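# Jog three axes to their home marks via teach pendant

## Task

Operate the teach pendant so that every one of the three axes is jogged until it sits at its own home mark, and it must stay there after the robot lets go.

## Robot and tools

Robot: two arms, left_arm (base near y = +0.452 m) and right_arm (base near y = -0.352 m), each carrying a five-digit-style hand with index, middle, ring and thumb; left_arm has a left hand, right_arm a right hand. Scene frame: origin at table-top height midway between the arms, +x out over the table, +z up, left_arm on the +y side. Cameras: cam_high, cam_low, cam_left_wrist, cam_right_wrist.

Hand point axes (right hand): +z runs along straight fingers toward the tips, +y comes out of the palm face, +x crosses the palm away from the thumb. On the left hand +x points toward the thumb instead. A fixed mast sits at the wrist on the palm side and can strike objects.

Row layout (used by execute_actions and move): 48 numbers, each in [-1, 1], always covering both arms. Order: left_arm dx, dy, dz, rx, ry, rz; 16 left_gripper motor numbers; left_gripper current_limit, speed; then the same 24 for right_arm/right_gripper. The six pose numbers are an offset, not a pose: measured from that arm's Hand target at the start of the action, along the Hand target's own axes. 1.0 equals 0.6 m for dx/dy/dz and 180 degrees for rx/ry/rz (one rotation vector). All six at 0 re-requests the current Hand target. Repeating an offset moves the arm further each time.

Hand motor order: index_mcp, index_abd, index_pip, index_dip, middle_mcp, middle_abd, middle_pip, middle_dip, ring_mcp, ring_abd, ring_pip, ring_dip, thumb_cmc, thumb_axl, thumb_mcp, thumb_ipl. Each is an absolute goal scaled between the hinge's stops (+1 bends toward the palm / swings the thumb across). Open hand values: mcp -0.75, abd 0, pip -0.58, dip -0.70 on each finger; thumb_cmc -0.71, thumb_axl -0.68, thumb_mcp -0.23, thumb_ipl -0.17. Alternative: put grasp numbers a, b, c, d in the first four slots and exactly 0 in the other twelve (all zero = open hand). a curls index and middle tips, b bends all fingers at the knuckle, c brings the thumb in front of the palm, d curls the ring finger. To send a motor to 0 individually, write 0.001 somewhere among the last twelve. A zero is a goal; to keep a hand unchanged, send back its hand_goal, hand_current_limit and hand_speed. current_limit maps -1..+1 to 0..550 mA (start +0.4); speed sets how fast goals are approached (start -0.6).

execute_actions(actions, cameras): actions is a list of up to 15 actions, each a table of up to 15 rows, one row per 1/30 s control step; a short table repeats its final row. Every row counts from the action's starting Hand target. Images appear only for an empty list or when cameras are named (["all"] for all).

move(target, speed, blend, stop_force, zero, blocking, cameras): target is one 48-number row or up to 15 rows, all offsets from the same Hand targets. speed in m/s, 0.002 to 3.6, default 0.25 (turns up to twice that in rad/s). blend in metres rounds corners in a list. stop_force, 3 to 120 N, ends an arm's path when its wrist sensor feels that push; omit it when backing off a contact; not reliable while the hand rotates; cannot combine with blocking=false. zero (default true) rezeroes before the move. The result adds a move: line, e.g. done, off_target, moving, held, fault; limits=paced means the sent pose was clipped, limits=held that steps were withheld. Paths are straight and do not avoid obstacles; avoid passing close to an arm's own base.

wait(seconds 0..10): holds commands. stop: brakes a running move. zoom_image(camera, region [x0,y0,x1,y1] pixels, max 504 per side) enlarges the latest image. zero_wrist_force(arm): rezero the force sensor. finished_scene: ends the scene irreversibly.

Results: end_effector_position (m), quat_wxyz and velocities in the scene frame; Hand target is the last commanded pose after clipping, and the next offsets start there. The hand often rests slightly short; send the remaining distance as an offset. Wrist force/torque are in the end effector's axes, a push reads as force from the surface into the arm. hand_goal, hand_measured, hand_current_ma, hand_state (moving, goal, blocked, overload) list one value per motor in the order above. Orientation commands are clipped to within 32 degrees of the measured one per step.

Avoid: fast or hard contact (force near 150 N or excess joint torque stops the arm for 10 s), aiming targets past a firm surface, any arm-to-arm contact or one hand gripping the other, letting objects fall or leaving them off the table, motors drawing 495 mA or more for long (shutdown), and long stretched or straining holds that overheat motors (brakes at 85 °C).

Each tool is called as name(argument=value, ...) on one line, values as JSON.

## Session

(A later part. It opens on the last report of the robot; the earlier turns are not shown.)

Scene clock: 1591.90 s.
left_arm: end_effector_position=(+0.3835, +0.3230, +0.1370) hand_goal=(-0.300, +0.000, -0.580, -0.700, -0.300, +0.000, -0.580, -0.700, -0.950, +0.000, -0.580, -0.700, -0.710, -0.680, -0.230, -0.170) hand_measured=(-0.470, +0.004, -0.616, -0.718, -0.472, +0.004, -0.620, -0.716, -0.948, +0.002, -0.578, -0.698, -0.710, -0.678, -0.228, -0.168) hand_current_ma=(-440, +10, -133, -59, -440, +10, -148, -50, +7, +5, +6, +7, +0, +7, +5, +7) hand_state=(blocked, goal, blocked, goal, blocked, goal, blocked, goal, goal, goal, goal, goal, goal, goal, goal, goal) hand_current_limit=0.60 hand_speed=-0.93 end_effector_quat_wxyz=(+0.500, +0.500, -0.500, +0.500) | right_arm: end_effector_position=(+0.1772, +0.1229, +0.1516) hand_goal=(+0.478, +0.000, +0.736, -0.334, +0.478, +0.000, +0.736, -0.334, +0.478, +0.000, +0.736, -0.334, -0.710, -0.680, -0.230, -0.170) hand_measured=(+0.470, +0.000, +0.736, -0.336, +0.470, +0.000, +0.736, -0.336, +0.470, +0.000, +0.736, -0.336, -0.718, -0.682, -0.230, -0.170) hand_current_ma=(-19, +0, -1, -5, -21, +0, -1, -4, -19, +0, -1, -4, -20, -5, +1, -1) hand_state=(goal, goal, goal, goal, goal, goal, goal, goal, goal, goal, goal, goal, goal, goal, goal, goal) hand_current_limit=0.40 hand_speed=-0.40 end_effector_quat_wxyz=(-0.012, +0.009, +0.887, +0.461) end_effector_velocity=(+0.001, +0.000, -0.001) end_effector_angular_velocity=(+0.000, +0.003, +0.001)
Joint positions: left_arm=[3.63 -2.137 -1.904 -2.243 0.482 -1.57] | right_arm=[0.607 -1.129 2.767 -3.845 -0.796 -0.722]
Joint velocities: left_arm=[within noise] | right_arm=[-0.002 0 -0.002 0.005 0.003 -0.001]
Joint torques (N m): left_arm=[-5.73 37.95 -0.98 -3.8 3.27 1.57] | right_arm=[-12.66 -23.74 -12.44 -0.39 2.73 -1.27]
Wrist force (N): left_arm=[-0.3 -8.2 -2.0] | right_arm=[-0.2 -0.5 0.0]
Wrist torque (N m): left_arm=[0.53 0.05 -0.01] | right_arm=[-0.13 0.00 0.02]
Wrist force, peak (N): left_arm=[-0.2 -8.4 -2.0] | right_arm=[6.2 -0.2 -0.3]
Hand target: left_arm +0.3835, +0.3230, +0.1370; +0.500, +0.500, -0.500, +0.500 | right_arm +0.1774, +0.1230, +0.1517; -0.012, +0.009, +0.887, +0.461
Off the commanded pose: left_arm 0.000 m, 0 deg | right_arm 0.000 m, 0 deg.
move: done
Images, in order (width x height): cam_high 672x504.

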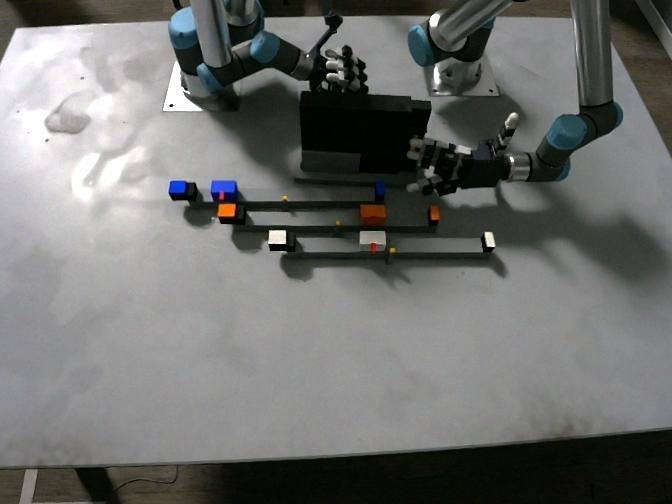

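move(target=[0,0,0,0,0,0,-0.30,0,-0.58,-0.70,-0.30,0,-0.58,-0.70,-0.95,0,-0.58,-0.70,-0.71,-0.68,-0.23,-0.17,0.6,-0.93,-0.0416,0.0012,-0.0006,0,0,0,0.479,0,0.737,-0.333,0.479,0,0.737,-0.333,0.479,0,0.737,-0.333,-0.71,-0.68,-0.23,-0.17,0.4,-0.4], speed=0.015, stop_force=6)

wait(seconds=5, cameras=["cam_high"])

zoom_image(camera="cam_high", region=[280, 190, 460, 280])

wait(seconds=5)

move(target=[0,0,0,0,0,0,-0.30,0,-0.58,-0.70,-0.30,0,-0.58,-0.70,-0.95,0,-0.58,-0.70,-0.71,-0.68,-0.23,-0.17,0.6,-0.93,0.015,0,0,0,0,0,0.479,0,0.737,-0.333,0.479,0,0.737,-0.333,0.479,0,0.737,-0.333,-0.71,-0.68,-0.23,-0.17,0.4,-0.4], speed=0.05, cameras=["cam_high"])

zoom_image(camera="cam_high", region=[280, 190, 460, 280])

Scene clock: 1612.63 s.
left_arm: end_effector_position=(+0.3835, +0.3230, +0.1370) hand_goal=(-0.300, +0.000, -0.580, -0.700, -0.300, +0.000, -0.580, -0.700, -0.950, +0.000, -0.580, -0.700, -0.710, -0.680, -0.230, -0.170) hand_measured=(-0.470, +0.004, -0.616, -0.718, -0.472, +0.004, -0.620, -0.716, -0.948, +0.002, -0.578, -0.698, -0.710, -0.678, -0.228, -0.168) hand_current_ma=(-440, +10, -133, -59, -440, +10, -148, -50, +7, +5, +6, +7, +0, +7, +5, +7) hand_state=(blocked, goal, blocked, goal, blocked, goal, blocked, goal, goal, goal, goal, goal, goal, goal, goal, goal) hand_current_limit=0.60 hand_speed=-0.93 end_effector_quat_wxyz=(+0.500, +0.500, -0.500, +0.500) | right_arm: end_effector_position=(+0.1894, +0.1230, +0.1518) hand_goal=(+0.478, +0.000, +0.736, -0.334, +0.478, +0.000, +0.736, -0.334, +0.478, +0.000, +0.736, -0.334, -0.710, -0.680, -0.230, -0.170) hand_measured=(+0.470, +0.000, +0.736, -0.336, +0.470, +0.000, +0.736, -0.336, +0.470, +0.000, +0.736, -0.336, -0.718, -0.682, -0.230, -0.170) hand_current_ma=(-19, +0, -1, -5, -21, +0, -1, -4, -19, +0, -1, -4, -23, -5, +0, -1) hand_state=(goal, goal, goal, goal, goal, goal, goal, goal, goal, goal, goal, goal, goal, goal, goal, goal) hand_current_limit=0.40 hand_speed=-0.40 end_effector_quat_wxyz=(-0.012, +0.009, +0.887, +0.461)
Joint positions: left_arm=[3.63 -2.137 -1.904 -2.243 0.482 -1.57] | right_arm=[0.58 -1.142 2.753 -3.797 -0.78 -0.752]
Joint torques (N m): left_arm=[-4.94 39.88 -1.5 -3.49 3.32 1.55] | right_arm=[10.94 -12.1 6.55 -0.95 -0.28 -0.87]
Wrist force (N): left_arm=[-0.1 -8.1 -1.8] | right_arm=[5.4 -0.1 -0.1]
Wrist torque (N m): left_arm=[0.53 0.03 0.01] | right_arm=[-0.10 -0.55 0.38]
Wrist force, peak (N): left_arm=[-0.3 -8.5 -1.9] | right_arm=[16.4 -0.4 -0.1]
Hand target: left_arm +0.3835, +0.3230, +0.1370; +0.500, +0.500, -0.500, +0.500 | right_arm +0.1893, +0.1230, +0.1518; -0.012, +0.009, +0.887, +0.461 (not the last commanded pose)
Off the commanded pose: left_arm 0.000 m, 0 deg | right_arm 0.013 m, 0 deg.
move: contact (right_arm)

Scene clock: 1617.63 s.
left_arm: end_effector_position=(+0.3835, +0.3230, +0.1370) hand_goal=(-0.300, +0.000, -0.580, -0.700, -0.300, +0.000, -0.580, -0.700, -0.950, +0.000, -0.580, -0.700, -0.710, -0.680, -0.230, -0.170) hand_measured=(-0.470, +0.004, -0.616, -0.718, -0.472, +0.004, -0.620, -0.716, -0.948, +0.002, -0.578, -0.698, -0.710, -0.678, -0.228, -0.168) hand_current_ma=(-440, +10, -133, -59, -440, +10, -148, -50, +7, +5, +6, +7, +0, +7, +5, +7) hand_state=(blocked, goal, blocked, goal, blocked, goal, blocked, goal, goal, goal, goal, goal, goal, goal, goal, goal) hand_current_limit=0.60 hand_speed=-0.93 end_effector_quat_wxyz=(+0.500, +0.500, -0.500, +0.500) | right_arm: end_effector_position=(+0.1893, +0.1230, +0.1518) hand_goal=(+0.478, +0.000, +0.736, -0.334, +0.478, +0.000, +0.736, -0.334, +0.478, +0.000, +0.736, -0.334, -0.710, -0.680, -0.230, -0.170) hand_measured=(+0.470, +0.000, +0.736, -0.336, +0.470, +0.000, +0.736, -0.336, +0.470, +0.000, +0.736, -0.336, -0.718, -0.682, -0.230, -0.170) hand_current_ma=(-19, +0, -1, -5, -21, +0, -1, -4, -19, +0, -1, -4, -23, -5, +0, -1) hand_state=(goal, goal, goal, goal, goal, goal, goal, goal, goal, goal, goal, goal, goal, goal, goal, goal) hand_current_limit=0.40 hand_speed=-0.40 end_effector_quat_wxyz=(-0.012, +0.009, +0.887, +0.461)
Joint positions: left_arm=[3.63 -2.137 -1.904 -2.243 0.482 -1.57] | right_arm=[0.58 -1.142 2.753 -3.797 -0.78 -0.752]
Joint torques (N m): left_arm=[-4.1 40.49 -2.25 -3.56 3.08 1.54] | right_arm=[11.16 -12.55 6.46 -0.77 2.15 -0.9]
Wrist force (N): left_arm=[-0.1 -7.9 -2.1] | right_arm=[5.6 -0.3 -0.1]
Wrist torque (N m): left_arm=[0.57 0.03 0.00] | right_arm=[-0.11 -0.58 0.39]
Wrist force, peak (N): left_arm=[-0.1 -8.5 -1.7] | right_arm=[5.9 -0.2 -0.2]
Hand target: left_arm +0.3835, +0.3230, +0.1370; +0.500, +0.500, -0.500, +0.500 | right_arm +0.1893, +0.1230, +0.1518; -0.012, +0.009, +0.887, +0.461 (not the last commanded pose)
Off the commanded pose: left_arm 0.000 m, 0 deg | right_arm 0.013 m, 0 deg.
wait: 5.00 s; at rest by 0.17 s
Images, in order (width x height): cam_high 672x504.

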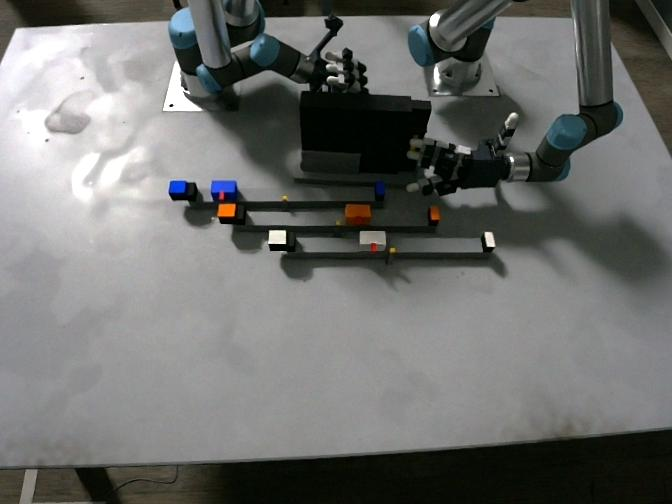

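Scaled by 2.800.

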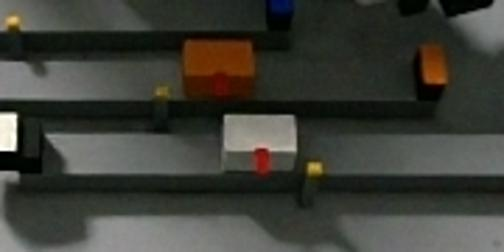

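Scene clock: 1622.63 s.
left_arm: end_effector_position=(+0.3835, +0.3230, +0.1370) hand_goal=(-0.300, +0.000, -0.580, -0.700, -0.300, +0.000, -0.580, -0.700, -0.950, +0.000, -0.580, -0.700, -0.710, -0.680, -0.230, -0.170) hand_measured=(-0.470, +0.004, -0.616, -0.718, -0.472, +0.004, -0.620, -0.716, -0.948, +0.002, -0.578, -0.698, -0.710, -0.678, -0.228, -0.168) hand_current_ma=(-440, +10, -133, -59, -440, +10, -148, -50, +7, +5, +6, +7, +0, +7, +5, +7) hand_state=(blocked, goal, blocked, goal, blocked, goal, blocked, goal, goal, goal, goal, goal, goal, goal, goal, goal) hand_current_limit=0.60 hand_speed=-0.93 end_effector_quat_wxyz=(+0.500, +0.500, -0.500, +0.500) | right_arm: end_effector_position=(+0.1893, +0.1230, +0.1518) hand_goal=(+0.478, +0.000, +0.736, -0.334, +0.478, +0.000, +0.736, -0.334, +0.478, +0.000, +0.736, -0.334, -0.710, -0.680, -0.230, -0.170) hand_measured=(+0.470, +0.000, +0.736, -0.336, +0.470, +0.000, +0.736, -0.336, +0.470, +0.000, +0.736, -0.336, -0.718, -0.682, -0.230, -0.170) hand_current_ma=(-19, +0, -1, -5, -21, +0, -1, -4, -19, +0, -1, -4, -23, -5, +0, -1) hand_state=(goal, goal, goal, goal, goal, goal, goal, goal, goal, goal, goal, goal, goal, goal, goal, goal) hand_current_limit=0.40 hand_speed=-0.40 end_effector_quat_wxyz=(-0.012, +0.009, +0.887, +0.461)
Joint positions: left_arm=[3.63 -2.137 -1.904 -2.243 0.482 -1.57] | right_arm=[0.58 -1.142 2.753 -3.797 -0.78 -0.752]
Joint torques (N m): left_arm=[-1.79 40.43 -1.68 -3.51 3.08 1.53] | right_arm=[11.84 -12.64 6.65 -0.72 2.1 -1.18]
Wrist force (N): left_arm=[-0.2 -8.2 -2.0] | right_arm=[5.3 -0.4 -0.2]
Wrist torque (N m): left_arm=[0.53 0.02 0.02] | right_arm=[-0.12 -0.53 0.36]
Wrist force, peak (N): left_arm=[-0.2 -8.4 -1.8] | right_arm=[5.7 -0.3 -0.5]
Hand target: left_arm +0.3835, +0.3230, +0.1370; +0.500, +0.500, -0.500, +0.500 | right_arm +0.1893, +0.1230, +0.1518; -0.012, +0.009, +0.887, +0.461 (not the last commanded pose)
Off the commanded pose: left_arm 0.000 m, 0 deg | right_arm 0.013 m, 0 deg.
wait: 5.00 s; at rest by 0.17 s

Scene clock: 1623.37 s.
left_arm: end_effector_position=(+0.3835, +0.3230, +0.1370) hand_goal=(-0.300, +0.000, -0.580, -0.700, -0.300, +0.000, -0.580, -0.700, -0.950, +0.000, -0.580, -0.700, -0.710, -0.680, -0.230, -0.170) hand_measured=(-0.470, +0.004, -0.616, -0.718, -0.472, +0.004, -0.620, -0.716, -0.948, +0.002, -0.578, -0.698, -0.710, -0.678, -0.228, -0.168) hand_current_ma=(-440, +10, -133, -59, -440, +10, -148, -50, +7, +5, +6, +7, +0, +7, +5, +7) hand_state=(blocked, goal, blocked, goal, blocked, goal, blocked, goal, goal, goal, goal, goal, goal, goal, goal, goal) hand_current_limit=0.60 hand_speed=-0.93 end_effector_quat_wxyz=(+0.500, +0.500, -0.500, +0.500) | right_arm: end_effector_position=(+0.1802, +0.1230, +0.1520) hand_goal=(+0.478, +0.000, +0.736, -0.334, +0.478, +0.000, +0.736, -0.334, +0.478, +0.000, +0.736, -0.334, -0.710, -0.680, -0.230, -0.170) hand_measured=(+0.470, +0.000, +0.736, -0.336, +0.470, +0.000, +0.736, -0.336, +0.470, +0.000, +0.736, -0.336, -0.718, -0.682, -0.230, -0.170) hand_current_ma=(-19, +0, -1, -5, -21, +0, -1, -4, -19, +0, -1, -4, -22, -5, +1, -1) hand_state=(goal, goal, goal, goal, goal, goal, goal, goal, goal, goal, goal, goal, goal, goal, goal, goal) hand_current_limit=0.40 hand_speed=-0.40 end_effector_quat_wxyz=(-0.012, +0.009, +0.887, +0.461) end_effector_velocity=(+0.000, +0.000, -0.001) end_effector_angular_velocity=(-0.002, +0.004, +0.001)
Joint positions: left_arm=[3.63 -2.137 -1.904 -2.243 0.482 -1.57] | right_arm=[0.6 -1.134 2.764 -3.831 -0.792 -0.729]
Joint velocities: left_arm=[within noise] | right_arm=[-0.002 0 0.001 0.005 0.002 -0.003]
Joint torques (N m): left_arm=[-1.4 40.62 -1.49 -3.49 3.19 1.67] | right_arm=[-10.18 -19.95 -7.13 -0.5 2.54 -1.05]
Wrist force (N): left_arm=[-0.1 -8.0 -1.6] | right_arm=[0.1 -0.5 -0.1]
Wrist torque (N m): left_arm=[0.51 0.04 0.01] | right_arm=[-0.13 -0.04 0.01]
Wrist force, peak (N): left_arm=[-0.5 -8.4 -1.8] | right_arm=[5.5 -0.2 -0.3]
Hand target: left_arm +0.3835, +0.3230, +0.1370; +0.500, +0.500, -0.500, +0.500 | right_arm +0.1804, +0.1230, +0.1520; -0.012, +0.009, +0.887, +0.461
Off the commanded pose: left_arm 0.000 m, 0 deg | right_arm 0.000 m, 0 deg.
move: done
Images, in order (width x height): cam_high 672x504.

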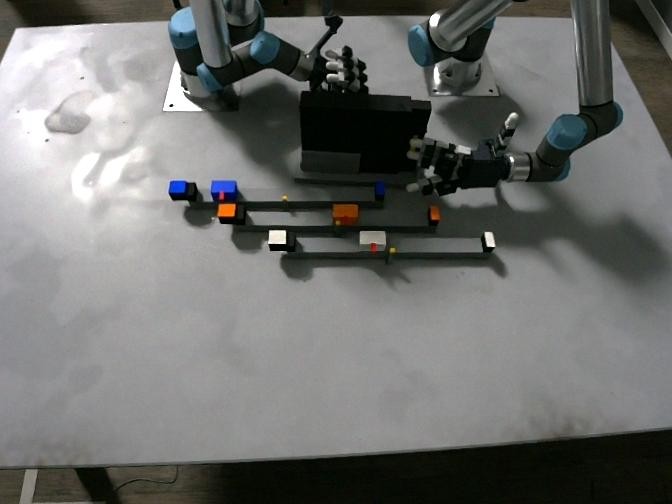

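Scaled by 2.800.

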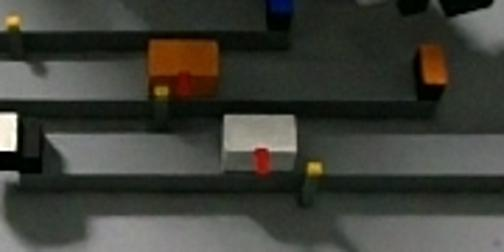

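move(target=[0,0,0,0,0,0,-0.30,0,-0.58,-0.70,-0.30,0,-0.58,-0.70,-0.95,0,-0.58,-0.70,-0.71,-0.68,-0.23,-0.17,0.6,-0.93,-0.0416,0.0012,-0.0006,0,0,0,0.479,0,0.737,-0.333,0.479,0,0.737,-0.333,0.479,0,0.737,-0.333,-0.71,-0.68,-0.23,-0.17,0.4,-0.4], speed=0.015, stop_force=6)

wait(seconds=1.7)

move(target=[0,0,0,0,0,0,-0.30,0,-0.58,-0.70,-0.30,0,-0.58,-0.70,-0.95,0,-0.58,-0.70,-0.71,-0.68,-0.23,-0.17,0.6,-0.93,0.015,0,0,0,0,0,0.479,0,0.737,-0.333,0.479,0,0.737,-0.333,0.479,0,0.737,-0.333,-0.71,-0.68,-0.23,-0.17,0.4,-0.4], speed=0.05, cameras=["cam_high","cam_right_wrist"])

zoom_image(camera="cam_high", region=[300, 190, 400, 265])

zoom_image(camera="cam_right_wrist", region=[350, 330, 510, 490])

Scene clock: 1643.57 s.
left_arm: end_effector_position=(+0.3835, +0.3230, +0.1370) hand_goal=(-0.300, +0.000, -0.580, -0.700, -0.300, +0.000, -0.580, -0.700, -0.950, +0.000, -0.580, -0.700, -0.710, -0.680, -0.230, -0.170) hand_measured=(-0.470, +0.004, -0.616, -0.718, -0.472, +0.004, -0.620, -0.716, -0.948, +0.002, -0.578, -0.698, -0.710, -0.678, -0.228, -0.168) hand_current_ma=(-440, +10, -133, -59, -440, +10, -148, -50, +7, +5, +6, +7, +0, +7, +5, +7) hand_state=(blocked, goal, blocked, goal, blocked, goal, blocked, goal, goal, goal, goal, goal, goal, goal, goal, goal) hand_current_limit=0.60 hand_speed=-0.93 end_effector_quat_wxyz=(+0.500, +0.500, -0.500, +0.500) | right_arm: end_effector_position=(+0.1894, +0.1230, +0.1520) hand_goal=(+0.478, +0.000, +0.736, -0.334, +0.478, +0.000, +0.736, -0.334, +0.478, +0.000, +0.736, -0.334, -0.710, -0.680, -0.230, -0.170) hand_measured=(+0.470, +0.000, +0.736, -0.336, +0.470, +0.000, +0.736, -0.336, +0.470, +0.000, +0.736, -0.336, -0.720, -0.682, -0.230, -0.170) hand_current_ma=(-19, +0, -1, -5, -21, +0, -1, -4, -19, +0, -1, -4, -25, -5, +0, -1) hand_state=(goal, goal, goal, goal, goal, goal, goal, goal, goal, goal, goal, goal, goal, goal, goal, goal) hand_current_limit=0.40 hand_speed=-0.40 end_effector_quat_wxyz=(-0.012, +0.009, +0.887, +0.461)
Joint positions: left_arm=[3.63 -2.137 -1.904 -2.243 0.482 -1.57] | right_arm=[0.58 -1.144 2.753 -3.796 -0.78 -0.751]
Joint torques (N m): left_arm=[-0.56 40.61 -1.34 -3.41 3.06 1.5] | right_arm=[11.22 -11.77 6.62 -0.92 0.09 -0.78]
Wrist force (N): left_arm=[-0.3 -8.2 -1.8] | right_arm=[5.7 -0.3 0.0]
Wrist torque (N m): left_arm=[0.51 0.06 -0.01] | right_arm=[-0.12 -0.59 0.40]
Wrist force, peak (N): left_arm=[-0.3 -8.4 -1.9] | right_arm=[16.5 -0.3 -0.4]
Hand target: left_arm +0.3835, +0.3230, +0.1370; +0.500, +0.500, -0.500, +0.500 | right_arm +0.1894, +0.1230, +0.1520; -0.012, +0.009, +0.887, +0.461 (not the last commanded pose)
Off the commanded pose: left_arm 0.000 m, 0 deg | right_arm 0.016 m, 0 deg.
move: contact (right_arm)

Scene clock: 1645.27 s.
left_arm: end_effector_position=(+0.3835, +0.3230, +0.1370) hand_goal=(-0.300, +0.000, -0.580, -0.700, -0.300, +0.000, -0.580, -0.700, -0.950, +0.000, -0.580, -0.700, -0.710, -0.680, -0.230, -0.170) hand_measured=(-0.470, +0.004, -0.616, -0.718, -0.472, +0.004, -0.620, -0.716, -0.948, +0.002, -0.578, -0.698, -0.710, -0.678, -0.228, -0.168) hand_current_ma=(-440, +10, -133, -59, -440, +10, -148, -50, +7, +5, +6, +7, +0, +7, +5, +7) hand_state=(blocked, goal, blocked, goal, blocked, goal, blocked, goal, goal, goal, goal, goal, goal, goal, goal, goal) hand_current_limit=0.60 hand_speed=-0.93 end_effector_quat_wxyz=(+0.500, +0.500, -0.500, +0.500) | right_arm: end_effector_position=(+0.1894, +0.1230, +0.1520) hand_goal=(+0.478, +0.000, +0.736, -0.334, +0.478, +0.000, +0.736, -0.334, +0.478, +0.000, +0.736, -0.334, -0.710, -0.680, -0.230, -0.170) hand_measured=(+0.470, +0.000, +0.736, -0.336, +0.470, +0.000, +0.736, -0.336, +0.470, +0.000, +0.736, -0.336, -0.720, -0.682, -0.230, -0.170) hand_current_ma=(-19, +0, -1, -5, -21, +0, -1, -4, -19, +0, -1, -4, -25, -5, +0, -1) hand_state=(goal, goal, goal, goal, goal, goal, goal, goal, goal, goal, goal, goal, goal, goal, goal, goal) hand_current_limit=0.40 hand_speed=-0.40 end_effector_quat_wxyz=(-0.012, +0.009, +0.887, +0.461)
Joint positions: left_arm=[3.63 -2.137 -1.904 -2.243 0.482 -1.57] | right_arm=[0.58 -1.144 2.753 -3.796 -0.78 -0.751]
Joint torques (N m): left_arm=[0.16 40.87 -1.73 -3.41 3.04 1.46] | right_arm=[12.52 -13.29 7.41 -0.75 2.13 -0.8]
Wrist force (N): left_arm=[-0.3 -8.2 -1.7] | right_arm=[5.6 -0.3 -0.2]
Wrist torque (N m): left_arm=[0.50 0.05 0.00] | right_arm=[-0.09 -0.58 0.40]
Wrist force, peak (N): left_arm=[-0.3 -8.5 -1.6] | right_arm=[5.7 0.0 -0.1]
Hand target: left_arm +0.3835, +0.3230, +0.1370; +0.500, +0.500, -0.500, +0.500 | right_arm +0.1894, +0.1230, +0.1520; -0.012, +0.009, +0.887, +0.461 (not the last commanded pose)
Off the commanded pose: left_arm 0.000 m, 0 deg | right_arm 0.016 m, 0 deg.
wait: 1.70 s; at rest by 0.17 s

Scene clock: 1646.00 s.
left_arm: end_effector_position=(+0.3835, +0.3230, +0.1370) hand_goal=(-0.300, +0.000, -0.580, -0.700, -0.300, +0.000, -0.580, -0.700, -0.950, +0.000, -0.580, -0.700, -0.710, -0.680, -0.230, -0.170) hand_measured=(-0.470, +0.004, -0.616, -0.718, -0.472, +0.004, -0.620, -0.716, -0.948, +0.002, -0.578, -0.698, -0.710, -0.678, -0.228, -0.168) hand_current_ma=(-440, +10, -133, -59, -440, +10, -148, -50, +7, +5, +6, +7, +0, +7, +5, +7) hand_state=(blocked, goal, blocked, goal, blocked, goal, blocked, goal, goal, goal, goal, goal, goal, goal, goal, goal) hand_current_limit=0.60 hand_speed=-0.93 end_effector_quat_wxyz=(+0.500, +0.500, -0.500, +0.500) | right_arm: end_effector_position=(+0.1802, +0.1230, +0.1523) hand_goal=(+0.478, +0.000, +0.736, -0.334, +0.478, +0.000, +0.736, -0.334, +0.478, +0.000, +0.736, -0.334, -0.710, -0.680, -0.230, -0.170) hand_measured=(+0.470, +0.000, +0.736, -0.336, +0.470, +0.000, +0.736, -0.336, +0.470, +0.000, +0.736, -0.336, -0.720, -0.682, -0.230, -0.170) hand_current_ma=(-19, +0, -1, -5, -21, +0, -1, -4, -19, +0, -1, -4, -24, -5, +1, -1) hand_state=(goal, goal, goal, goal, goal, goal, goal, goal, goal, goal, goal, goal, goal, goal, goal, goal) hand_current_limit=0.40 hand_speed=-0.40 end_effector_quat_wxyz=(-0.012, +0.009, +0.887, +0.461)
Joint positions: left_arm=[3.63 -2.137 -1.904 -2.243 0.482 -1.57] | right_arm=[0.6 -1.136 2.763 -3.83 -0.792 -0.729]
Joint torques (N m): left_arm=[0.42 39.56 -1.81 -3.54 3.28 1.41] | right_arm=[-10.3 -19.76 -8.64 -0.18 2.71 -1.38]
Wrist force (N): left_arm=[-0.1 -8.4 -1.8] | right_arm=[-0.3 -0.4 -0.2]
Wrist torque (N m): left_arm=[0.48 0.03 0.02] | right_arm=[-0.10 0.01 -0.01]
Wrist force, peak (N): left_arm=[-0.1 -8.4 -1.8] | right_arm=[5.7 -0.5 0.0]
Hand target: left_arm +0.3835, +0.3230, +0.1370; +0.500, +0.500, -0.500, +0.500 | right_arm +0.1804, +0.1231, +0.1523; -0.012, +0.009, +0.887, +0.461
Off the commanded pose: left_arm 0.000 m, 0 deg | right_arm 0.000 m, 0 deg.
move: done
camera_calibration:
cam_right_wrist: T_world_to_cam=[[0.79416, 0.394718, 0.462068, -0.222045], [0.430821, -0.901938, 0.0300163, -0.0209778], [0.428605, 0.175231, -0.886336, 0.1575], [0, 0, 0, 1]] pos_world=[0.117871, 0.0411254, 0.242828]
Images, in order (width x height): cam_high 672x504, cam_right_wrist 616x616.

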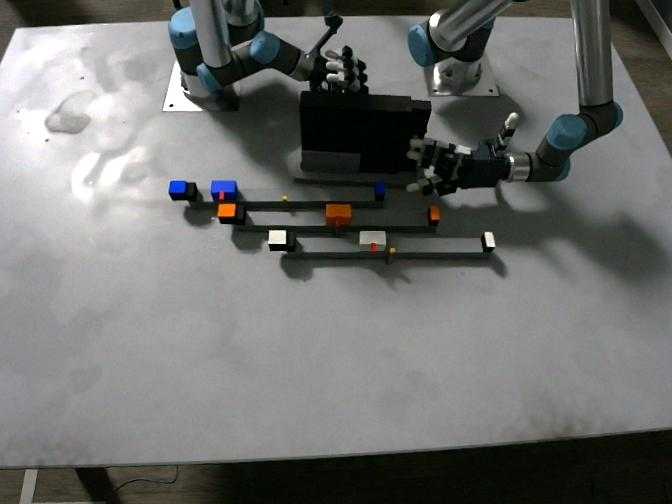

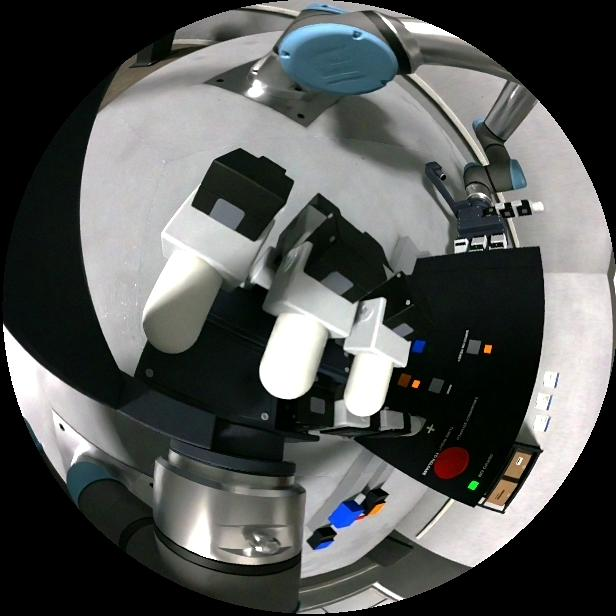

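Scaled by 5.040.

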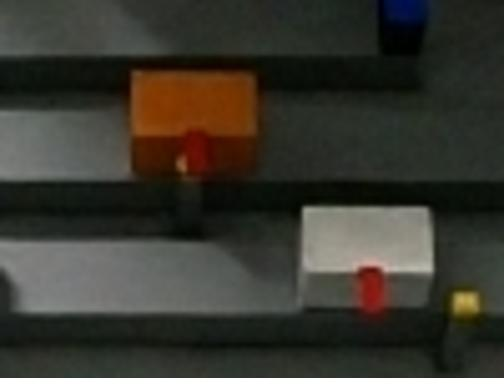

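Scaled by 3.150 from the camera's 616x616 image, which has a finer 880x880 frame.

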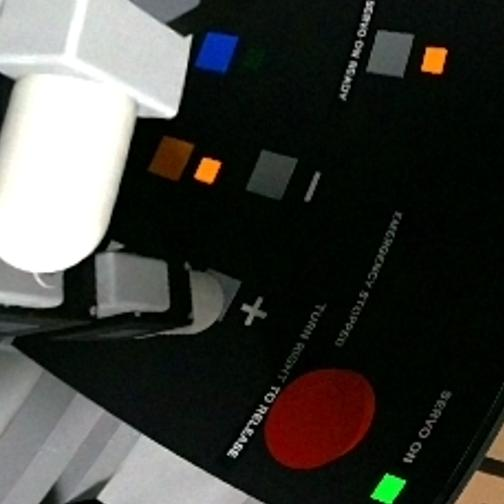

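move(target=[[0,0,0,0,0,0,-0.30,0,-0.58,-0.70,-0.30,0,-0.58,-0.70,-0.95,0,-0.58,-0.70,-0.71,-0.68,-0.23,-0.17,0.6,-0.93,-0.0158,0.0004,-0.0002,0,0,0,0.479,0,0.737,-0.333,0.479,0,0.737,-0.333,0.479,0,0.737,-0.333,-0.71,-0.68,-0.23,-0.17,0.4,-0.4],[0,0,0,0,0,0,-0.30,0,-0.58,-0.70,-0.30,0,-0.58,-0.70,-0.95,0,-0.58,-0.70,-0.71,-0.68,-0.23,-0.17,0.6,-0.93,0,0,0,0,0,0,0.479,0,0.737,-0.333,0.479,0,0.737,-0.333,0.479,0,0.737,-0.333,-0.71,-0.68,-0.23,-0.17,0.4,-0.4]], speed=0.05, cameras=["cam_high"])

zoom_image(camera="cam_high", region=[300, 190, 400, 265])

Scene clock: 1678.20 s.
left_arm: end_effector_position=(+0.3835, +0.3230, +0.1370) hand_goal=(-0.300, +0.000, -0.580, -0.700, -0.300, +0.000, -0.580, -0.700, -0.950, +0.000, -0.580, -0.700, -0.710, -0.680, -0.230, -0.170) hand_measured=(-0.470, +0.004, -0.616, -0.718, -0.472, +0.004, -0.620, -0.716, -0.948, +0.002, -0.578, -0.698, -0.710, -0.678, -0.228, -0.168) hand_current_ma=(-440, +10, -133, -59, -440, +10, -148, -50, +7, +5, +6, +7, +0, +7, +5, +7) hand_state=(blocked, goal, blocked, goal, blocked, goal, blocked, goal, goal, goal, goal, goal, goal, goal, goal, goal) hand_current_limit=0.60 hand_speed=-0.93 end_effector_quat_wxyz=(+0.500, +0.500, -0.500, +0.500) | right_arm: end_effector_position=(+0.1802, +0.1230, +0.1522) hand_goal=(+0.478, +0.000, +0.736, -0.334, +0.478, +0.000, +0.736, -0.334, +0.478, +0.000, +0.736, -0.334, -0.710, -0.680, -0.230, -0.170) hand_measured=(+0.470, +0.000, +0.736, -0.336, +0.470, +0.000, +0.736, -0.336, +0.470, +0.000, +0.736, -0.336, -0.720, -0.682, -0.230, -0.170) hand_current_ma=(-19, +0, -1, -5, -21, +0, -1, -4, -19, +0, -1, -4, -28, -5, +2, -1) hand_state=(goal, goal, goal, goal, goal, goal, goal, goal, goal, goal, goal, goal, goal, goal, goal, goal) hand_current_limit=0.40 hand_speed=-0.40 end_effector_quat_wxyz=(-0.012, +0.009, +0.887, +0.461)
Joint positions: left_arm=[3.63 -2.137 -1.904 -2.243 0.482 -1.57] | right_arm=[0.6 -1.136 2.763 -3.83 -0.792 -0.729]
Joint torques (N m): left_arm=[0.09 40.55 -1.82 -3.28 3.19 1.49] | right_arm=[-13.51 -25.89 -12 -0.48 2.89 -1.2]
Wrist force (N): left_arm=[-0.5 -8.1 -1.8] | right_arm=[-0.3 -0.6 -0.2]
Wrist torque (N m): left_arm=[0.52 0.07 -0.02] | right_arm=[-0.13 0.02 0.04]
Wrist force, peak (N): left_arm=[-0.4 -8.5 -1.8] | right_arm=[18.9 -0.5 -0.1]
Hand target: left_arm +0.3835, +0.3230, +0.1370; +0.500, +0.500, -0.500, +0.500 | right_arm +0.1804, +0.1231, +0.1523; -0.012, +0.009, +0.887, +0.461
Off the commanded pose: left_arm 0.000 m, 0 deg | right_arm 0.000 m, 0 deg.
move: done
Images, in order (width x height): cam_high 672x504.

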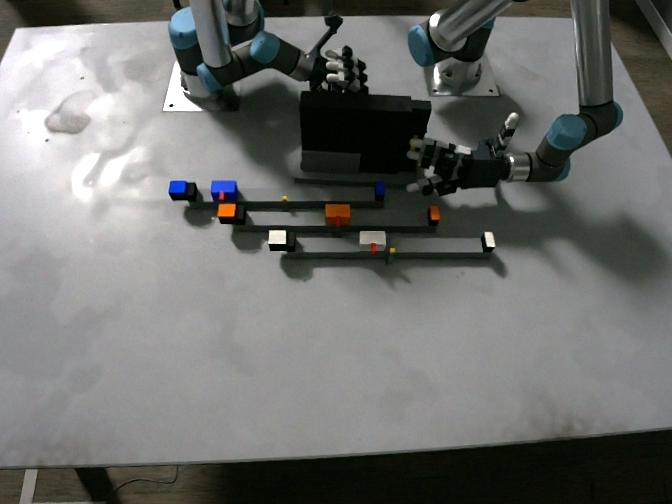

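Scaled by 5.040.

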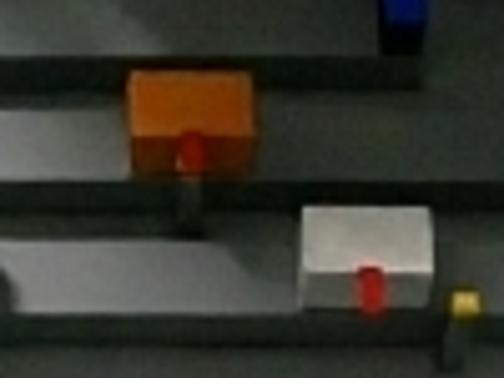

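move(target=[0,0,0,0,0,0,-0.30,0,-0.58,-0.70,-0.30,0,-0.58,-0.70,-0.95,0,-0.58,-0.70,-0.71,-0.68,-0.23,-0.17,0.6,-0.93,0.0112,-0.0662,0.0382,0,0,0,0.479,0,0.737,-0.333,0.479,0,0.737,-0.333,0.479,0,0.737,-0.333,-0.71,-0.68,-0.23,-0.17,0.4,-0.4], speed=0.08, cameras=["cam_right_wrist"])

zoom_image(camera="cam_right_wrist", region=[370, 290, 530, 450])

Scene clock: 1695.83 s.
left_arm: end_effector_position=(+0.3835, +0.3230, +0.1370) hand_goal=(-0.300, +0.000, -0.580, -0.700, -0.300, +0.000, -0.580, -0.700, -0.950, +0.000, -0.580, -0.700, -0.710, -0.680, -0.230, -0.170) hand_measured=(-0.470, +0.004, -0.616, -0.718, -0.472, +0.004, -0.620, -0.716, -0.948, +0.002, -0.578, -0.698, -0.710, -0.678, -0.228, -0.168) hand_current_ma=(-440, +10, -133, -59, -440, +10, -148, -50, +7, +5, +6, +7, +0, +7, +5, +7) hand_state=(blocked, goal, blocked, goal, blocked, goal, blocked, goal, goal, goal, goal, goal, goal, goal, goal, goal) hand_current_limit=0.60 hand_speed=-0.93 end_effector_quat_wxyz=(+0.500, +0.500, -0.500, +0.500) | right_arm: end_effector_position=(+0.1723, +0.1191, +0.1068) hand_goal=(+0.478, +0.000, +0.736, -0.334, +0.478, +0.000, +0.736, -0.334, +0.478, +0.000, +0.736, -0.334, -0.710, -0.680, -0.230, -0.170) hand_measured=(+0.470, +0.000, +0.736, -0.336, +0.470, +0.000, +0.736, -0.336, +0.470, +0.000, +0.736, -0.336, -0.720, -0.682, -0.230, -0.170) hand_current_ma=(-19, +0, -1, -5, -21, +0, -1, -4, -19, +0, -1, -4, -28, -5, +2, -1) hand_state=(goal, goal, goal, goal, goal, goal, goal, goal, goal, goal, goal, goal, goal, goal, goal, goal) hand_current_limit=0.40 hand_speed=-0.40 end_effector_quat_wxyz=(-0.012, +0.009, +0.887, +0.461)
Joint positions: left_arm=[3.63 -2.137 -1.904 -2.243 0.482 -1.57] | right_arm=[0.604 -0.84 2.762 -4.128 -0.794 -0.725]
Joint torques (N m): left_arm=[0.85 40 -1.91 -3.09 3.05 1.49] | right_arm=[8.89 -16.31 14.88 -4.43 0.4 -1.25]
Wrist force (N): left_arm=[0.0 -8.4 -1.8] | right_arm=[0.2 -0.3 -0.3]
Wrist torque (N m): left_arm=[0.49 0.02 0.02] | right_arm=[-0.06 -0.07 0.02]
Wrist force, peak (N): left_arm=[-0.5 -8.4 -1.9] | right_arm=[0.3 -1.3 0.4]
Hand target: left_arm +0.3835, +0.3230, +0.1370; +0.500, +0.500, -0.500, +0.500 | right_arm +0.1723, +0.1190, +0.1068; -0.012, +0.009, +0.887, +0.461
Off the commanded pose: left_arm 0.000 m, 0 deg | right_arm 0.000 m, 0 deg.
move: done
camera_calibration:
cam_right_wrist: T_world_to_cam=[[0.794235, 0.39452, 0.462109, -0.193178], [0.430692, -0.902006, 0.0298389, -0.0197641], [0.428597, 0.175327, -0.886321, 0.121253], [0, 0, 0, 1]] pos_world=[0.109972, 0.0371261, 0.197328]
Images, in order (width x height): cam_right_wrist 616x616.

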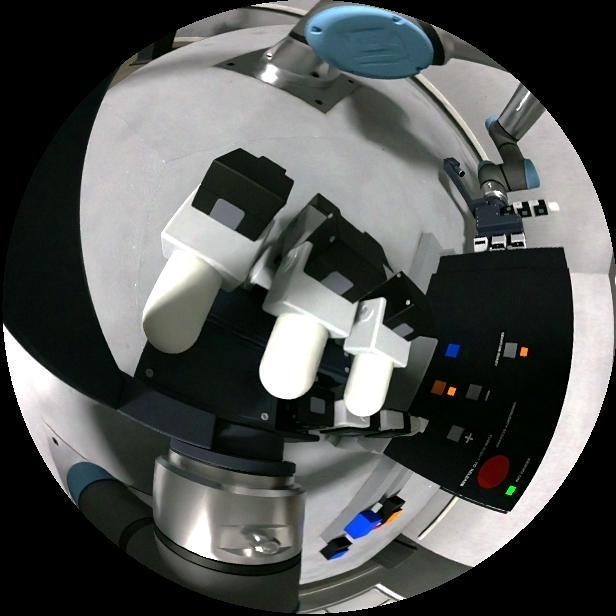

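Scaled by 3.150 from the camera's 616x616 image, which has a finer 880x880 frame.

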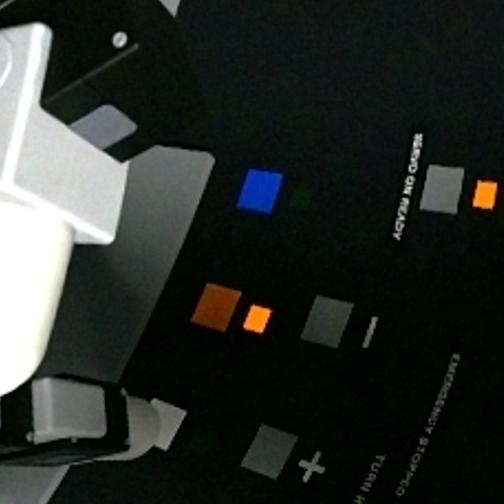

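move(target=[0,0,0,0,0,0,-0.30,0,-0.58,-0.70,-0.30,0,-0.58,-0.70,-0.95,0,-0.58,-0.70,-0.71,-0.68,-0.23,-0.17,0.6,-0.93,-0.05,0.0014,-0.0007,0,0,0,0.479,0,0.737,-0.333,0.479,0,0.737,-0.333,0.479,0,0.737,-0.333,-0.71,-0.68,-0.23,-0.17,0.4,-0.4], speed=0.015, stop_force=6)

move(target=[0,0,0,0,0,0,-0.30,0,-0.58,-0.70,-0.30,0,-0.58,-0.70,-0.95,0,-0.58,-0.70,-0.71,-0.68,-0.23,-0.17,0.6,-0.93,0.02,0,0,0,0,0,0.479,0,0.737,-0.333,0.479,0,0.737,-0.333,0.479,0,0.737,-0.333,-0.71,-0.68,-0.23,-0.17,0.4,-0.4], speed=0.05, cameras=["cam_right_wrist"])

zoom_image(camera="cam_right_wrist", region=[370, 290, 530, 450])

Scene clock: 1708.17 s.
left_arm: end_effector_position=(+0.3835, +0.3230, +0.1370) hand_goal=(-0.300, +0.000, -0.580, -0.700, -0.300, +0.000, -0.580, -0.700, -0.950, +0.000, -0.580, -0.700, -0.710, -0.680, -0.230, -0.170) hand_measured=(-0.470, +0.004, -0.616, -0.718, -0.472, +0.004, -0.620, -0.716, -0.948, +0.002, -0.578, -0.698, -0.710, -0.678, -0.228, -0.168) hand_current_ma=(-440, +10, -133, -59, -440, +10, -148, -50, +7, +5, +6, +7, +0, +7, +5, +7) hand_state=(blocked, goal, blocked, goal, blocked, goal, blocked, goal, goal, goal, goal, goal, goal, goal, goal, goal) hand_current_limit=0.60 hand_speed=-0.93 end_effector_quat_wxyz=(+0.500, +0.500, -0.500, +0.500) | right_arm: end_effector_position=(+0.1890, +0.1190, +0.1069) hand_goal=(+0.478, +0.000, +0.736, -0.334, +0.478, +0.000, +0.736, -0.334, +0.478, +0.000, +0.736, -0.334, -0.710, -0.680, -0.230, -0.170) hand_measured=(+0.470, +0.000, +0.736, -0.336, +0.470, +0.000, +0.736, -0.336, +0.470, +0.000, +0.736, -0.336, -0.722, -0.682, -0.230, -0.170) hand_current_ma=(-19, +0, -1, -5, -21, +0, -1, -4, -19, +0, -1, -4, -30, -5, +1, -1) hand_state=(goal, goal, goal, goal, goal, goal, goal, goal, goal, goal, goal, goal, goal, goal, goal, goal) hand_current_limit=0.40 hand_speed=-0.40 end_effector_quat_wxyz=(-0.012, +0.009, +0.887, +0.461)
Joint positions: left_arm=[3.63 -2.137 -1.904 -2.243 0.482 -1.57] | right_arm=[0.567 -0.869 2.746 -4.052 -0.772 -0.767]
Joint torques (N m): left_arm=[0.44 39.56 -1.96 -3.1 3.1 1.48] | right_arm=[12.21 -16.92 11.63 -0.64 -0.21 -0.95]
Wrist force (N): left_arm=[-0.5 -8.2 -1.6] | right_arm=[5.0 -0.5 0.0]
Wrist torque (N m): left_arm=[0.49 0.09 -0.02] | right_arm=[-0.10 -0.53 0.37]
Wrist force, peak (N): left_arm=[-0.5 -8.4 -2.1] | right_arm=[16.0 -0.6 -0.1]
Hand target: left_arm +0.3835, +0.3230, +0.1370; +0.500, +0.500, -0.500, +0.500 | right_arm +0.1889, +0.1190, +0.1069; -0.012, +0.009, +0.887, +0.461 (not the last commanded pose)
Off the commanded pose: left_arm 0.000 m, 0 deg | right_arm 0.013 m, 0 deg.
move: contact (right_arm)

Scene clock: 1708.93 s.
left_arm: end_effector_position=(+0.3835, +0.3230, +0.1370) hand_goal=(-0.300, +0.000, -0.580, -0.700, -0.300, +0.000, -0.580, -0.700, -0.950, +0.000, -0.580, -0.700, -0.710, -0.680, -0.230, -0.170) hand_measured=(-0.470, +0.004, -0.616, -0.718, -0.472, +0.004, -0.620, -0.716, -0.948, +0.002, -0.578, -0.698, -0.710, -0.678, -0.228, -0.168) hand_current_ma=(-440, +10, -133, -59, -440, +10, -148, -50, +7, +5, +6, +7, +0, +7, +5, +7) hand_state=(blocked, goal, blocked, goal, blocked, goal, blocked, goal, goal, goal, goal, goal, goal, goal, goal, goal) hand_current_limit=0.60 hand_speed=-0.93 end_effector_quat_wxyz=(+0.500, +0.500, -0.500, +0.500) | right_arm: end_effector_position=(+0.1768, +0.1191, +0.1071) hand_goal=(+0.478, +0.000, +0.736, -0.334, +0.478, +0.000, +0.736, -0.334, +0.478, +0.000, +0.736, -0.334, -0.710, -0.680, -0.230, -0.170) hand_measured=(+0.470, +0.000, +0.736, -0.336, +0.470, +0.000, +0.736, -0.336, +0.470, +0.000, +0.736, -0.336, -0.720, -0.682, -0.230, -0.170) hand_current_ma=(-19, +0, -1, -5, -21, +0, -1, -4, -19, +0, -1, -4, -29, -5, +1, -1) hand_state=(goal, goal, goal, goal, goal, goal, goal, goal, goal, goal, goal, goal, goal, goal, goal, goal) hand_current_limit=0.40 hand_speed=-0.40 end_effector_quat_wxyz=(-0.012, +0.009, +0.887, +0.461) end_effector_velocity=(+0.001, +0.000, +0.000) end_effector_angular_velocity=(+0.000, -0.002, +0.000)
Joint positions: left_arm=[3.63 -2.137 -1.904 -2.243 0.482 -1.57] | right_arm=[0.594 -0.85 2.758 -4.105 -0.788 -0.736]
Joint velocities: left_arm=[within noise] | right_arm=[-0.003 -0.003 -0.001 0.005 0.001 -0.004]
Joint torques (N m): left_arm=[1.06 40.48 -2 -2.96 3.17 1.39] | right_arm=[-13.41 -28.53 -5.91 -0.3 2.66 -1.05]
Wrist force (N): left_arm=[-0.3 -8.0 -1.7] | right_arm=[0.0 -0.5 -0.2]
Wrist torque (N m): left_arm=[0.52 0.06 -0.01] | right_arm=[-0.10 -0.05 0.03]
Wrist force, peak (N): left_arm=[-0.3 -8.3 -2.0] | right_arm=[4.9 -0.1 -0.3]
Hand target: left_arm +0.3835, +0.3230, +0.1370; +0.500, +0.500, -0.500, +0.500 | right_arm +0.1770, +0.1191, +0.1072; -0.012, +0.009, +0.887, +0.461
Off the commanded pose: left_arm 0.000 m, 0 deg | right_arm 0.000 m, 0 deg.
move: done
camera_calibration:
cam_right_wrist: T_world_to_cam=[[0.794319, 0.394648, 0.461855, -0.1969], [0.430722, -0.901987, 0.0299598, -0.0217425], [0.428411, 0.175133, -0.886449, 0.119733], [0, 0, 0, 1]] pos_world=[0.114471, 0.0371255, 0.197728]
Images, in order (width x height): cam_right_wrist 616x616.

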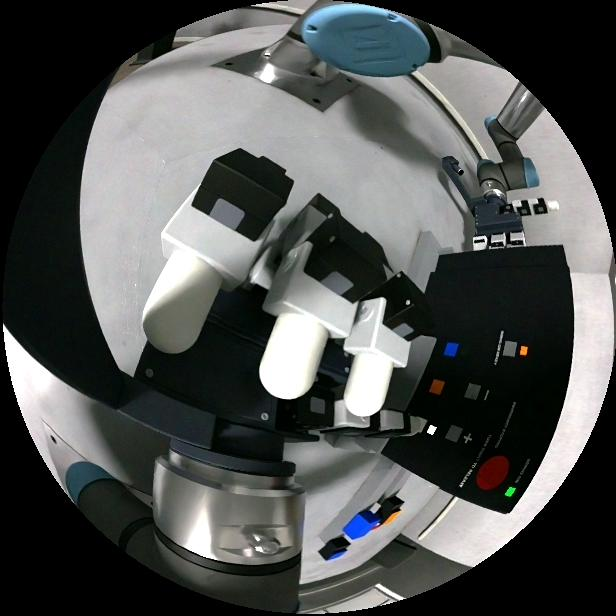

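Scaled by 3.150 from the camera's 616x616 image, which has a finer 880x880 frame.

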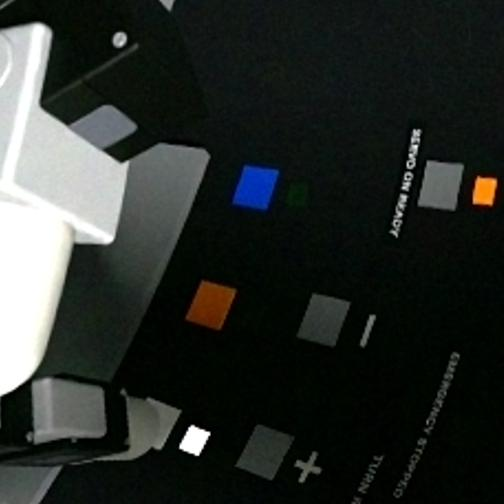

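move(target=[0,0,0,0,0,0,-0.30,0,-0.58,-0.70,-0.30,0,-0.58,-0.70,-0.95,0,-0.58,-0.70,-0.71,-0.68,-0.23,-0.17,0.6,-0.93,-0.0078,0.1068,0.024,0,0,0,0.479,0,0.737,-0.333,0.479,0,0.737,-0.333,0.479,0,0.737,-0.333,-0.71,-0.68,-0.23,-0.17,0.4,-0.4], speed=0.08)

move(target=[0,0,0,0,0,0,-0.30,0,-0.58,-0.70,-0.30,0,-0.58,-0.70,-0.95,0,-0.58,-0.70,-0.71,-0.68,-0.23,-0.17,0.6,-0.93,-0.0416,0.0012,-0.0006,0,0,0,0.479,0,0.737,-0.333,0.479,0,0.737,-0.333,0.479,0,0.737,-0.333,-0.71,-0.68,-0.23,-0.17,0.4,-0.4], speed=0.015, stop_force=6)

move(target=[0,0,0,0,0,0,-0.30,0,-0.58,-0.70,-0.30,0,-0.58,-0.70,-0.95,0,-0.58,-0.70,-0.71,-0.68,-0.23,-0.17,0.6,-0.93,0.015,0,0,0,0,0,0.479,0,0.737,-0.333,0.479,0,0.737,-0.333,0.479,0,0.737,-0.333,-0.71,-0.68,-0.23,-0.17,0.4,-0.4], speed=0.05, cameras=["cam_high","cam_right_wrist"])

zoom_image(camera="cam_high", region=[300, 190, 400, 265])

zoom_image(camera="cam_right_wrist", region=[350, 330, 510, 490])

Scene clock: 1734.90 s.
left_arm: end_effector_position=(+0.3835, +0.3230, +0.1370) hand_goal=(-0.300, +0.000, -0.580, -0.700, -0.300, +0.000, -0.580, -0.700, -0.950, +0.000, -0.580, -0.700, -0.710, -0.680, -0.230, -0.170) hand_measured=(-0.470, +0.004, -0.616, -0.718, -0.472, +0.004, -0.620, -0.716, -0.948, +0.002, -0.578, -0.698, -0.710, -0.678, -0.228, -0.168) hand_current_ma=(-440, +10, -133, -59, -440, +10, -148, -50, +7, +5, +6, +7, +0, +7, +5, +7) hand_state=(blocked, goal, blocked, goal, blocked, goal, blocked, goal, goal, goal, goal, goal, goal, goal, goal, goal) hand_current_limit=0.60 hand_speed=-0.93 end_effector_quat_wxyz=(+0.500, +0.500, -0.500, +0.500) | right_arm: end_effector_position=(+0.1831, +0.1677, +0.1512) hand_goal=(+0.478, +0.000, +0.736, -0.334, +0.478, +0.000, +0.736, -0.334, +0.478, +0.000, +0.736, -0.334, -0.710, -0.680, -0.230, -0.170) hand_measured=(+0.470, +0.000, +0.736, -0.336, +0.470, +0.000, +0.736, -0.336, +0.470, +0.000, +0.736, -0.336, -0.720, -0.682, -0.230, -0.170) hand_current_ma=(-19, +0, -1, -5, -21, +0, -1, -4, -19, +0, -1, -4, -29, -5, +1, -1) hand_state=(goal, goal, goal, goal, goal, goal, goal, goal, goal, goal, goal, goal, goal, goal, goal, goal) hand_current_limit=0.40 hand_speed=-0.40 end_effector_quat_wxyz=(-0.012, +0.009, +0.887, +0.461)
Joint positions: left_arm=[3.63 -2.137 -1.904 -2.243 0.482 -1.57] | right_arm=[0.733 -1.093 2.629 -3.833 -0.875 -0.589]
Joint torques (N m): left_arm=[0.62 39.26 -1.4 -2.94 3.02 1.49] | right_arm=[-10.06 -28.08 2.21 -2.91 2.41 0.76]
Wrist force (N): left_arm=[-0.1 -8.2 -1.7] | right_arm=[-0.1 -0.6 -0.2]
Wrist torque (N m): left_arm=[0.49 0.04 0.01] | right_arm=[-0.16 -0.05 0.08]
Wrist force, peak (N): left_arm=[-0.3 -8.5 -1.9] | right_arm=[0.0 -1.3 -0.2]
Hand target: left_arm +0.3835, +0.3230, +0.1370; +0.500, +0.500, -0.500, +0.500 | right_arm +0.1832, +0.1677, +0.1512; -0.012, +0.009, +0.887, +0.461
Off the commanded pose: left_arm 0.000 m, 0 deg | right_arm 0.000 m, 0 deg.
move: done

Scene clock: 1736.70 s.
left_arm: end_effector_position=(+0.3835, +0.3230, +0.1370) hand_goal=(-0.300, +0.000, -0.580, -0.700, -0.300, +0.000, -0.580, -0.700, -0.950, +0.000, -0.580, -0.700, -0.710, -0.680, -0.230, -0.170) hand_measured=(-0.470, +0.004, -0.616, -0.718, -0.472, +0.004, -0.620, -0.716, -0.948, +0.002, -0.578, -0.698, -0.710, -0.678, -0.228, -0.168) hand_current_ma=(-440, +10, -133, -59, -440, +10, -148, -50, +7, +5, +6, +7, +0, +7, +5, +7) hand_state=(blocked, goal, blocked, goal, blocked, goal, blocked, goal, goal, goal, goal, goal, goal, goal, goal, goal) hand_current_limit=0.60 hand_speed=-0.93 end_effector_quat_wxyz=(+0.500, +0.500, -0.500, +0.500) | right_arm: end_effector_position=(+0.1937, +0.1677, +0.1513) hand_goal=(+0.478, +0.000, +0.736, -0.334, +0.478, +0.000, +0.736, -0.334, +0.478, +0.000, +0.736, -0.334, -0.710, -0.680, -0.230, -0.170) hand_measured=(+0.470, +0.000, +0.736, -0.336, +0.470, +0.000, +0.736, -0.336, +0.470, +0.000, +0.736, -0.336, -0.722, -0.682, -0.230, -0.170) hand_current_ma=(-19, +0, -1, -5, -21, +0, -1, -4, -19, +0, -1, -4, -32, -5, +0, -1) hand_state=(goal, goal, goal, goal, goal, goal, goal, goal, goal, goal, goal, goal, goal, goal, goal, goal) hand_current_limit=0.40 hand_speed=-0.40 end_effector_quat_wxyz=(-0.012, +0.009, +0.887, +0.461)
Joint positions: left_arm=[3.63 -2.137 -1.904 -2.243 0.482 -1.57] | right_arm=[0.71 -1.098 2.619 -3.803 -0.86 -0.611]
Joint torques (N m): left_arm=[0.42 39.28 -1.19 -2.97 3.04 1.47] | right_arm=[11.05 -16.37 5.25 -3.05 0.9 -0.98]
Wrist force (N): left_arm=[-0.1 -8.2 -1.5] | right_arm=[5.5 -0.3 -0.2]
Wrist torque (N m): left_arm=[0.50 0.02 0.02] | right_arm=[-0.11 -0.57 0.40]
Wrist force, peak (N): left_arm=[-0.5 -8.4 -1.9] | right_arm=[16.2 -0.2 -0.5]
Hand target: left_arm +0.3835, +0.3230, +0.1370; +0.500, +0.500, -0.500, +0.500 | right_arm +0.1937, +0.1677, +0.1513; -0.012, +0.009, +0.887, +0.461 (not the last commanded pose)
Off the commanded pose: left_arm 0.000 m, 0 deg | right_arm 0.014 m, 0 deg.
move: contact (right_arm)

Scene clock: 1737.43 s.
left_arm: end_effector_position=(+0.3835, +0.3230, +0.1370) hand_goal=(-0.300, +0.000, -0.580, -0.700, -0.300, +0.000, -0.580, -0.700, -0.950, +0.000, -0.580, -0.700, -0.710, -0.680, -0.230, -0.170) hand_measured=(-0.470, +0.004, -0.616, -0.718, -0.472, +0.004, -0.620, -0.716, -0.948, +0.002, -0.578, -0.698, -0.710, -0.678, -0.228, -0.168) hand_current_ma=(-440, +10, -133, -59, -440, +10, -148, -50, +7, +5, +6, +7, +0, +7, +5, +7) hand_state=(blocked, goal, blocked, goal, blocked, goal, blocked, goal, goal, goal, goal, goal, goal, goal, goal, goal) hand_current_limit=0.60 hand_speed=-0.93 end_effector_quat_wxyz=(+0.500, +0.500, -0.500, +0.500) | right_arm: end_effector_position=(+0.1845, +0.1677, +0.1515) hand_goal=(+0.478, +0.000, +0.736, -0.334, +0.478, +0.000, +0.736, -0.334, +0.478, +0.000, +0.736, -0.334, -0.710, -0.680, -0.230, -0.170) hand_measured=(+0.470, +0.000, +0.736, -0.336, +0.470, +0.000, +0.736, -0.336, +0.470, +0.000, +0.736, -0.336, -0.722, -0.682, -0.230, -0.170) hand_current_ma=(-19, +0, -1, -5, -21, +0, -1, -4, -19, +0, -1, -4, -32, -5, +1, -1) hand_state=(goal, goal, goal, goal, goal, goal, goal, goal, goal, goal, goal, goal, goal, goal, goal, goal) hand_current_limit=0.40 hand_speed=-0.40 end_effector_quat_wxyz=(-0.012, +0.009, +0.887, +0.461)
Joint positions: left_arm=[3.63 -2.137 -1.904 -2.243 0.482 -1.57] | right_arm=[0.73 -1.095 2.628 -3.828 -0.873 -0.592]
Joint torques (N m): left_arm=[-0.17 39.63 -1.47 -3.04 3.11 1.6] | right_arm=[-10.96 -17.67 -8.44 -0.6 2.53 -1.22]
Wrist force (N): left_arm=[0.1 -8.0 -1.6] | right_arm=[0.0 -0.4 -0.3]
Wrist torque (N m): left_arm=[0.52 0.01 0.02] | right_arm=[-0.13 -0.05 0.01]
Wrist force, peak (N): left_arm=[-0.2 -8.5 -1.7] | right_arm=[5.6 0.0 -0.5]
Hand target: left_arm +0.3835, +0.3230, +0.1370; +0.500, +0.500, -0.500, +0.500 | right_arm +0.1847, +0.1677, +0.1515; -0.012, +0.009, +0.887, +0.461
Off the commanded pose: left_arm 0.000 m, 0 deg | right_arm 0.000 m, 0 deg.
move: done
camera_calibration:
cam_right_wrist: T_world_to_cam=[[0.794215, 0.394512, 0.46215, -0.242704], [0.430691, -0.902006, 0.0298413, 0.0174847], [0.428635, 0.175343, -0.8863, 0.147111], [0, 0, 0, 1]] pos_world=[0.122172, 0.0857261, 0.242028]
Images, in order (width x height): cam_high 672x504, cam_right_wrist 616x616.

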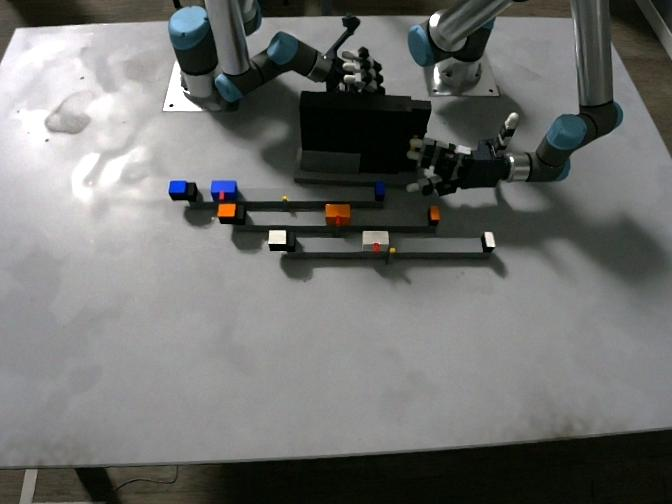

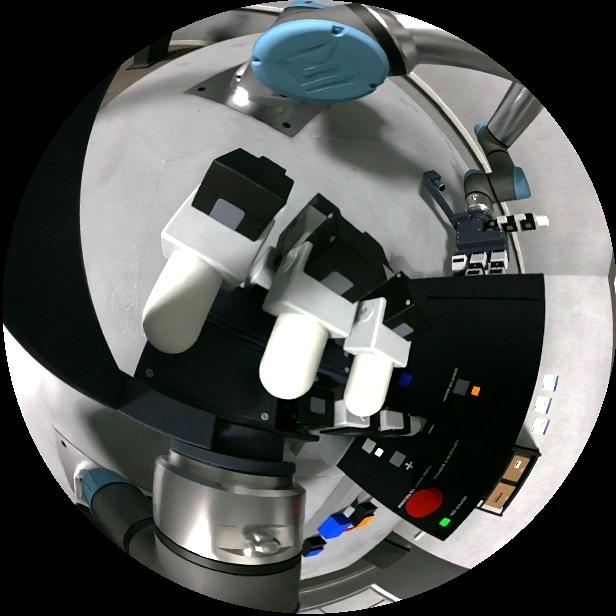

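Scaled by 5.040.

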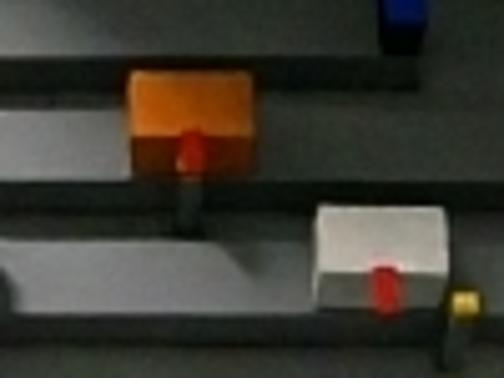

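Scaled by 3.150 from the camera's 616x616 image, which has a finer 880x880 frame.

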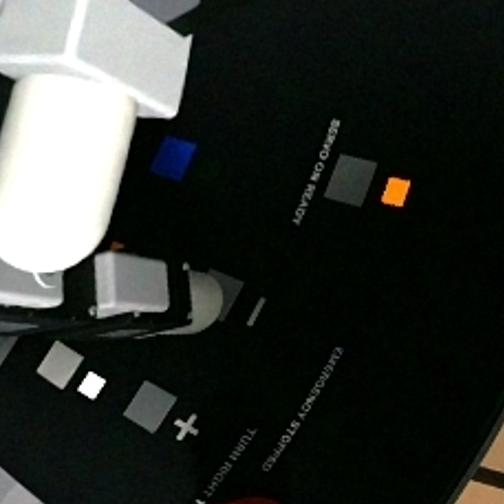

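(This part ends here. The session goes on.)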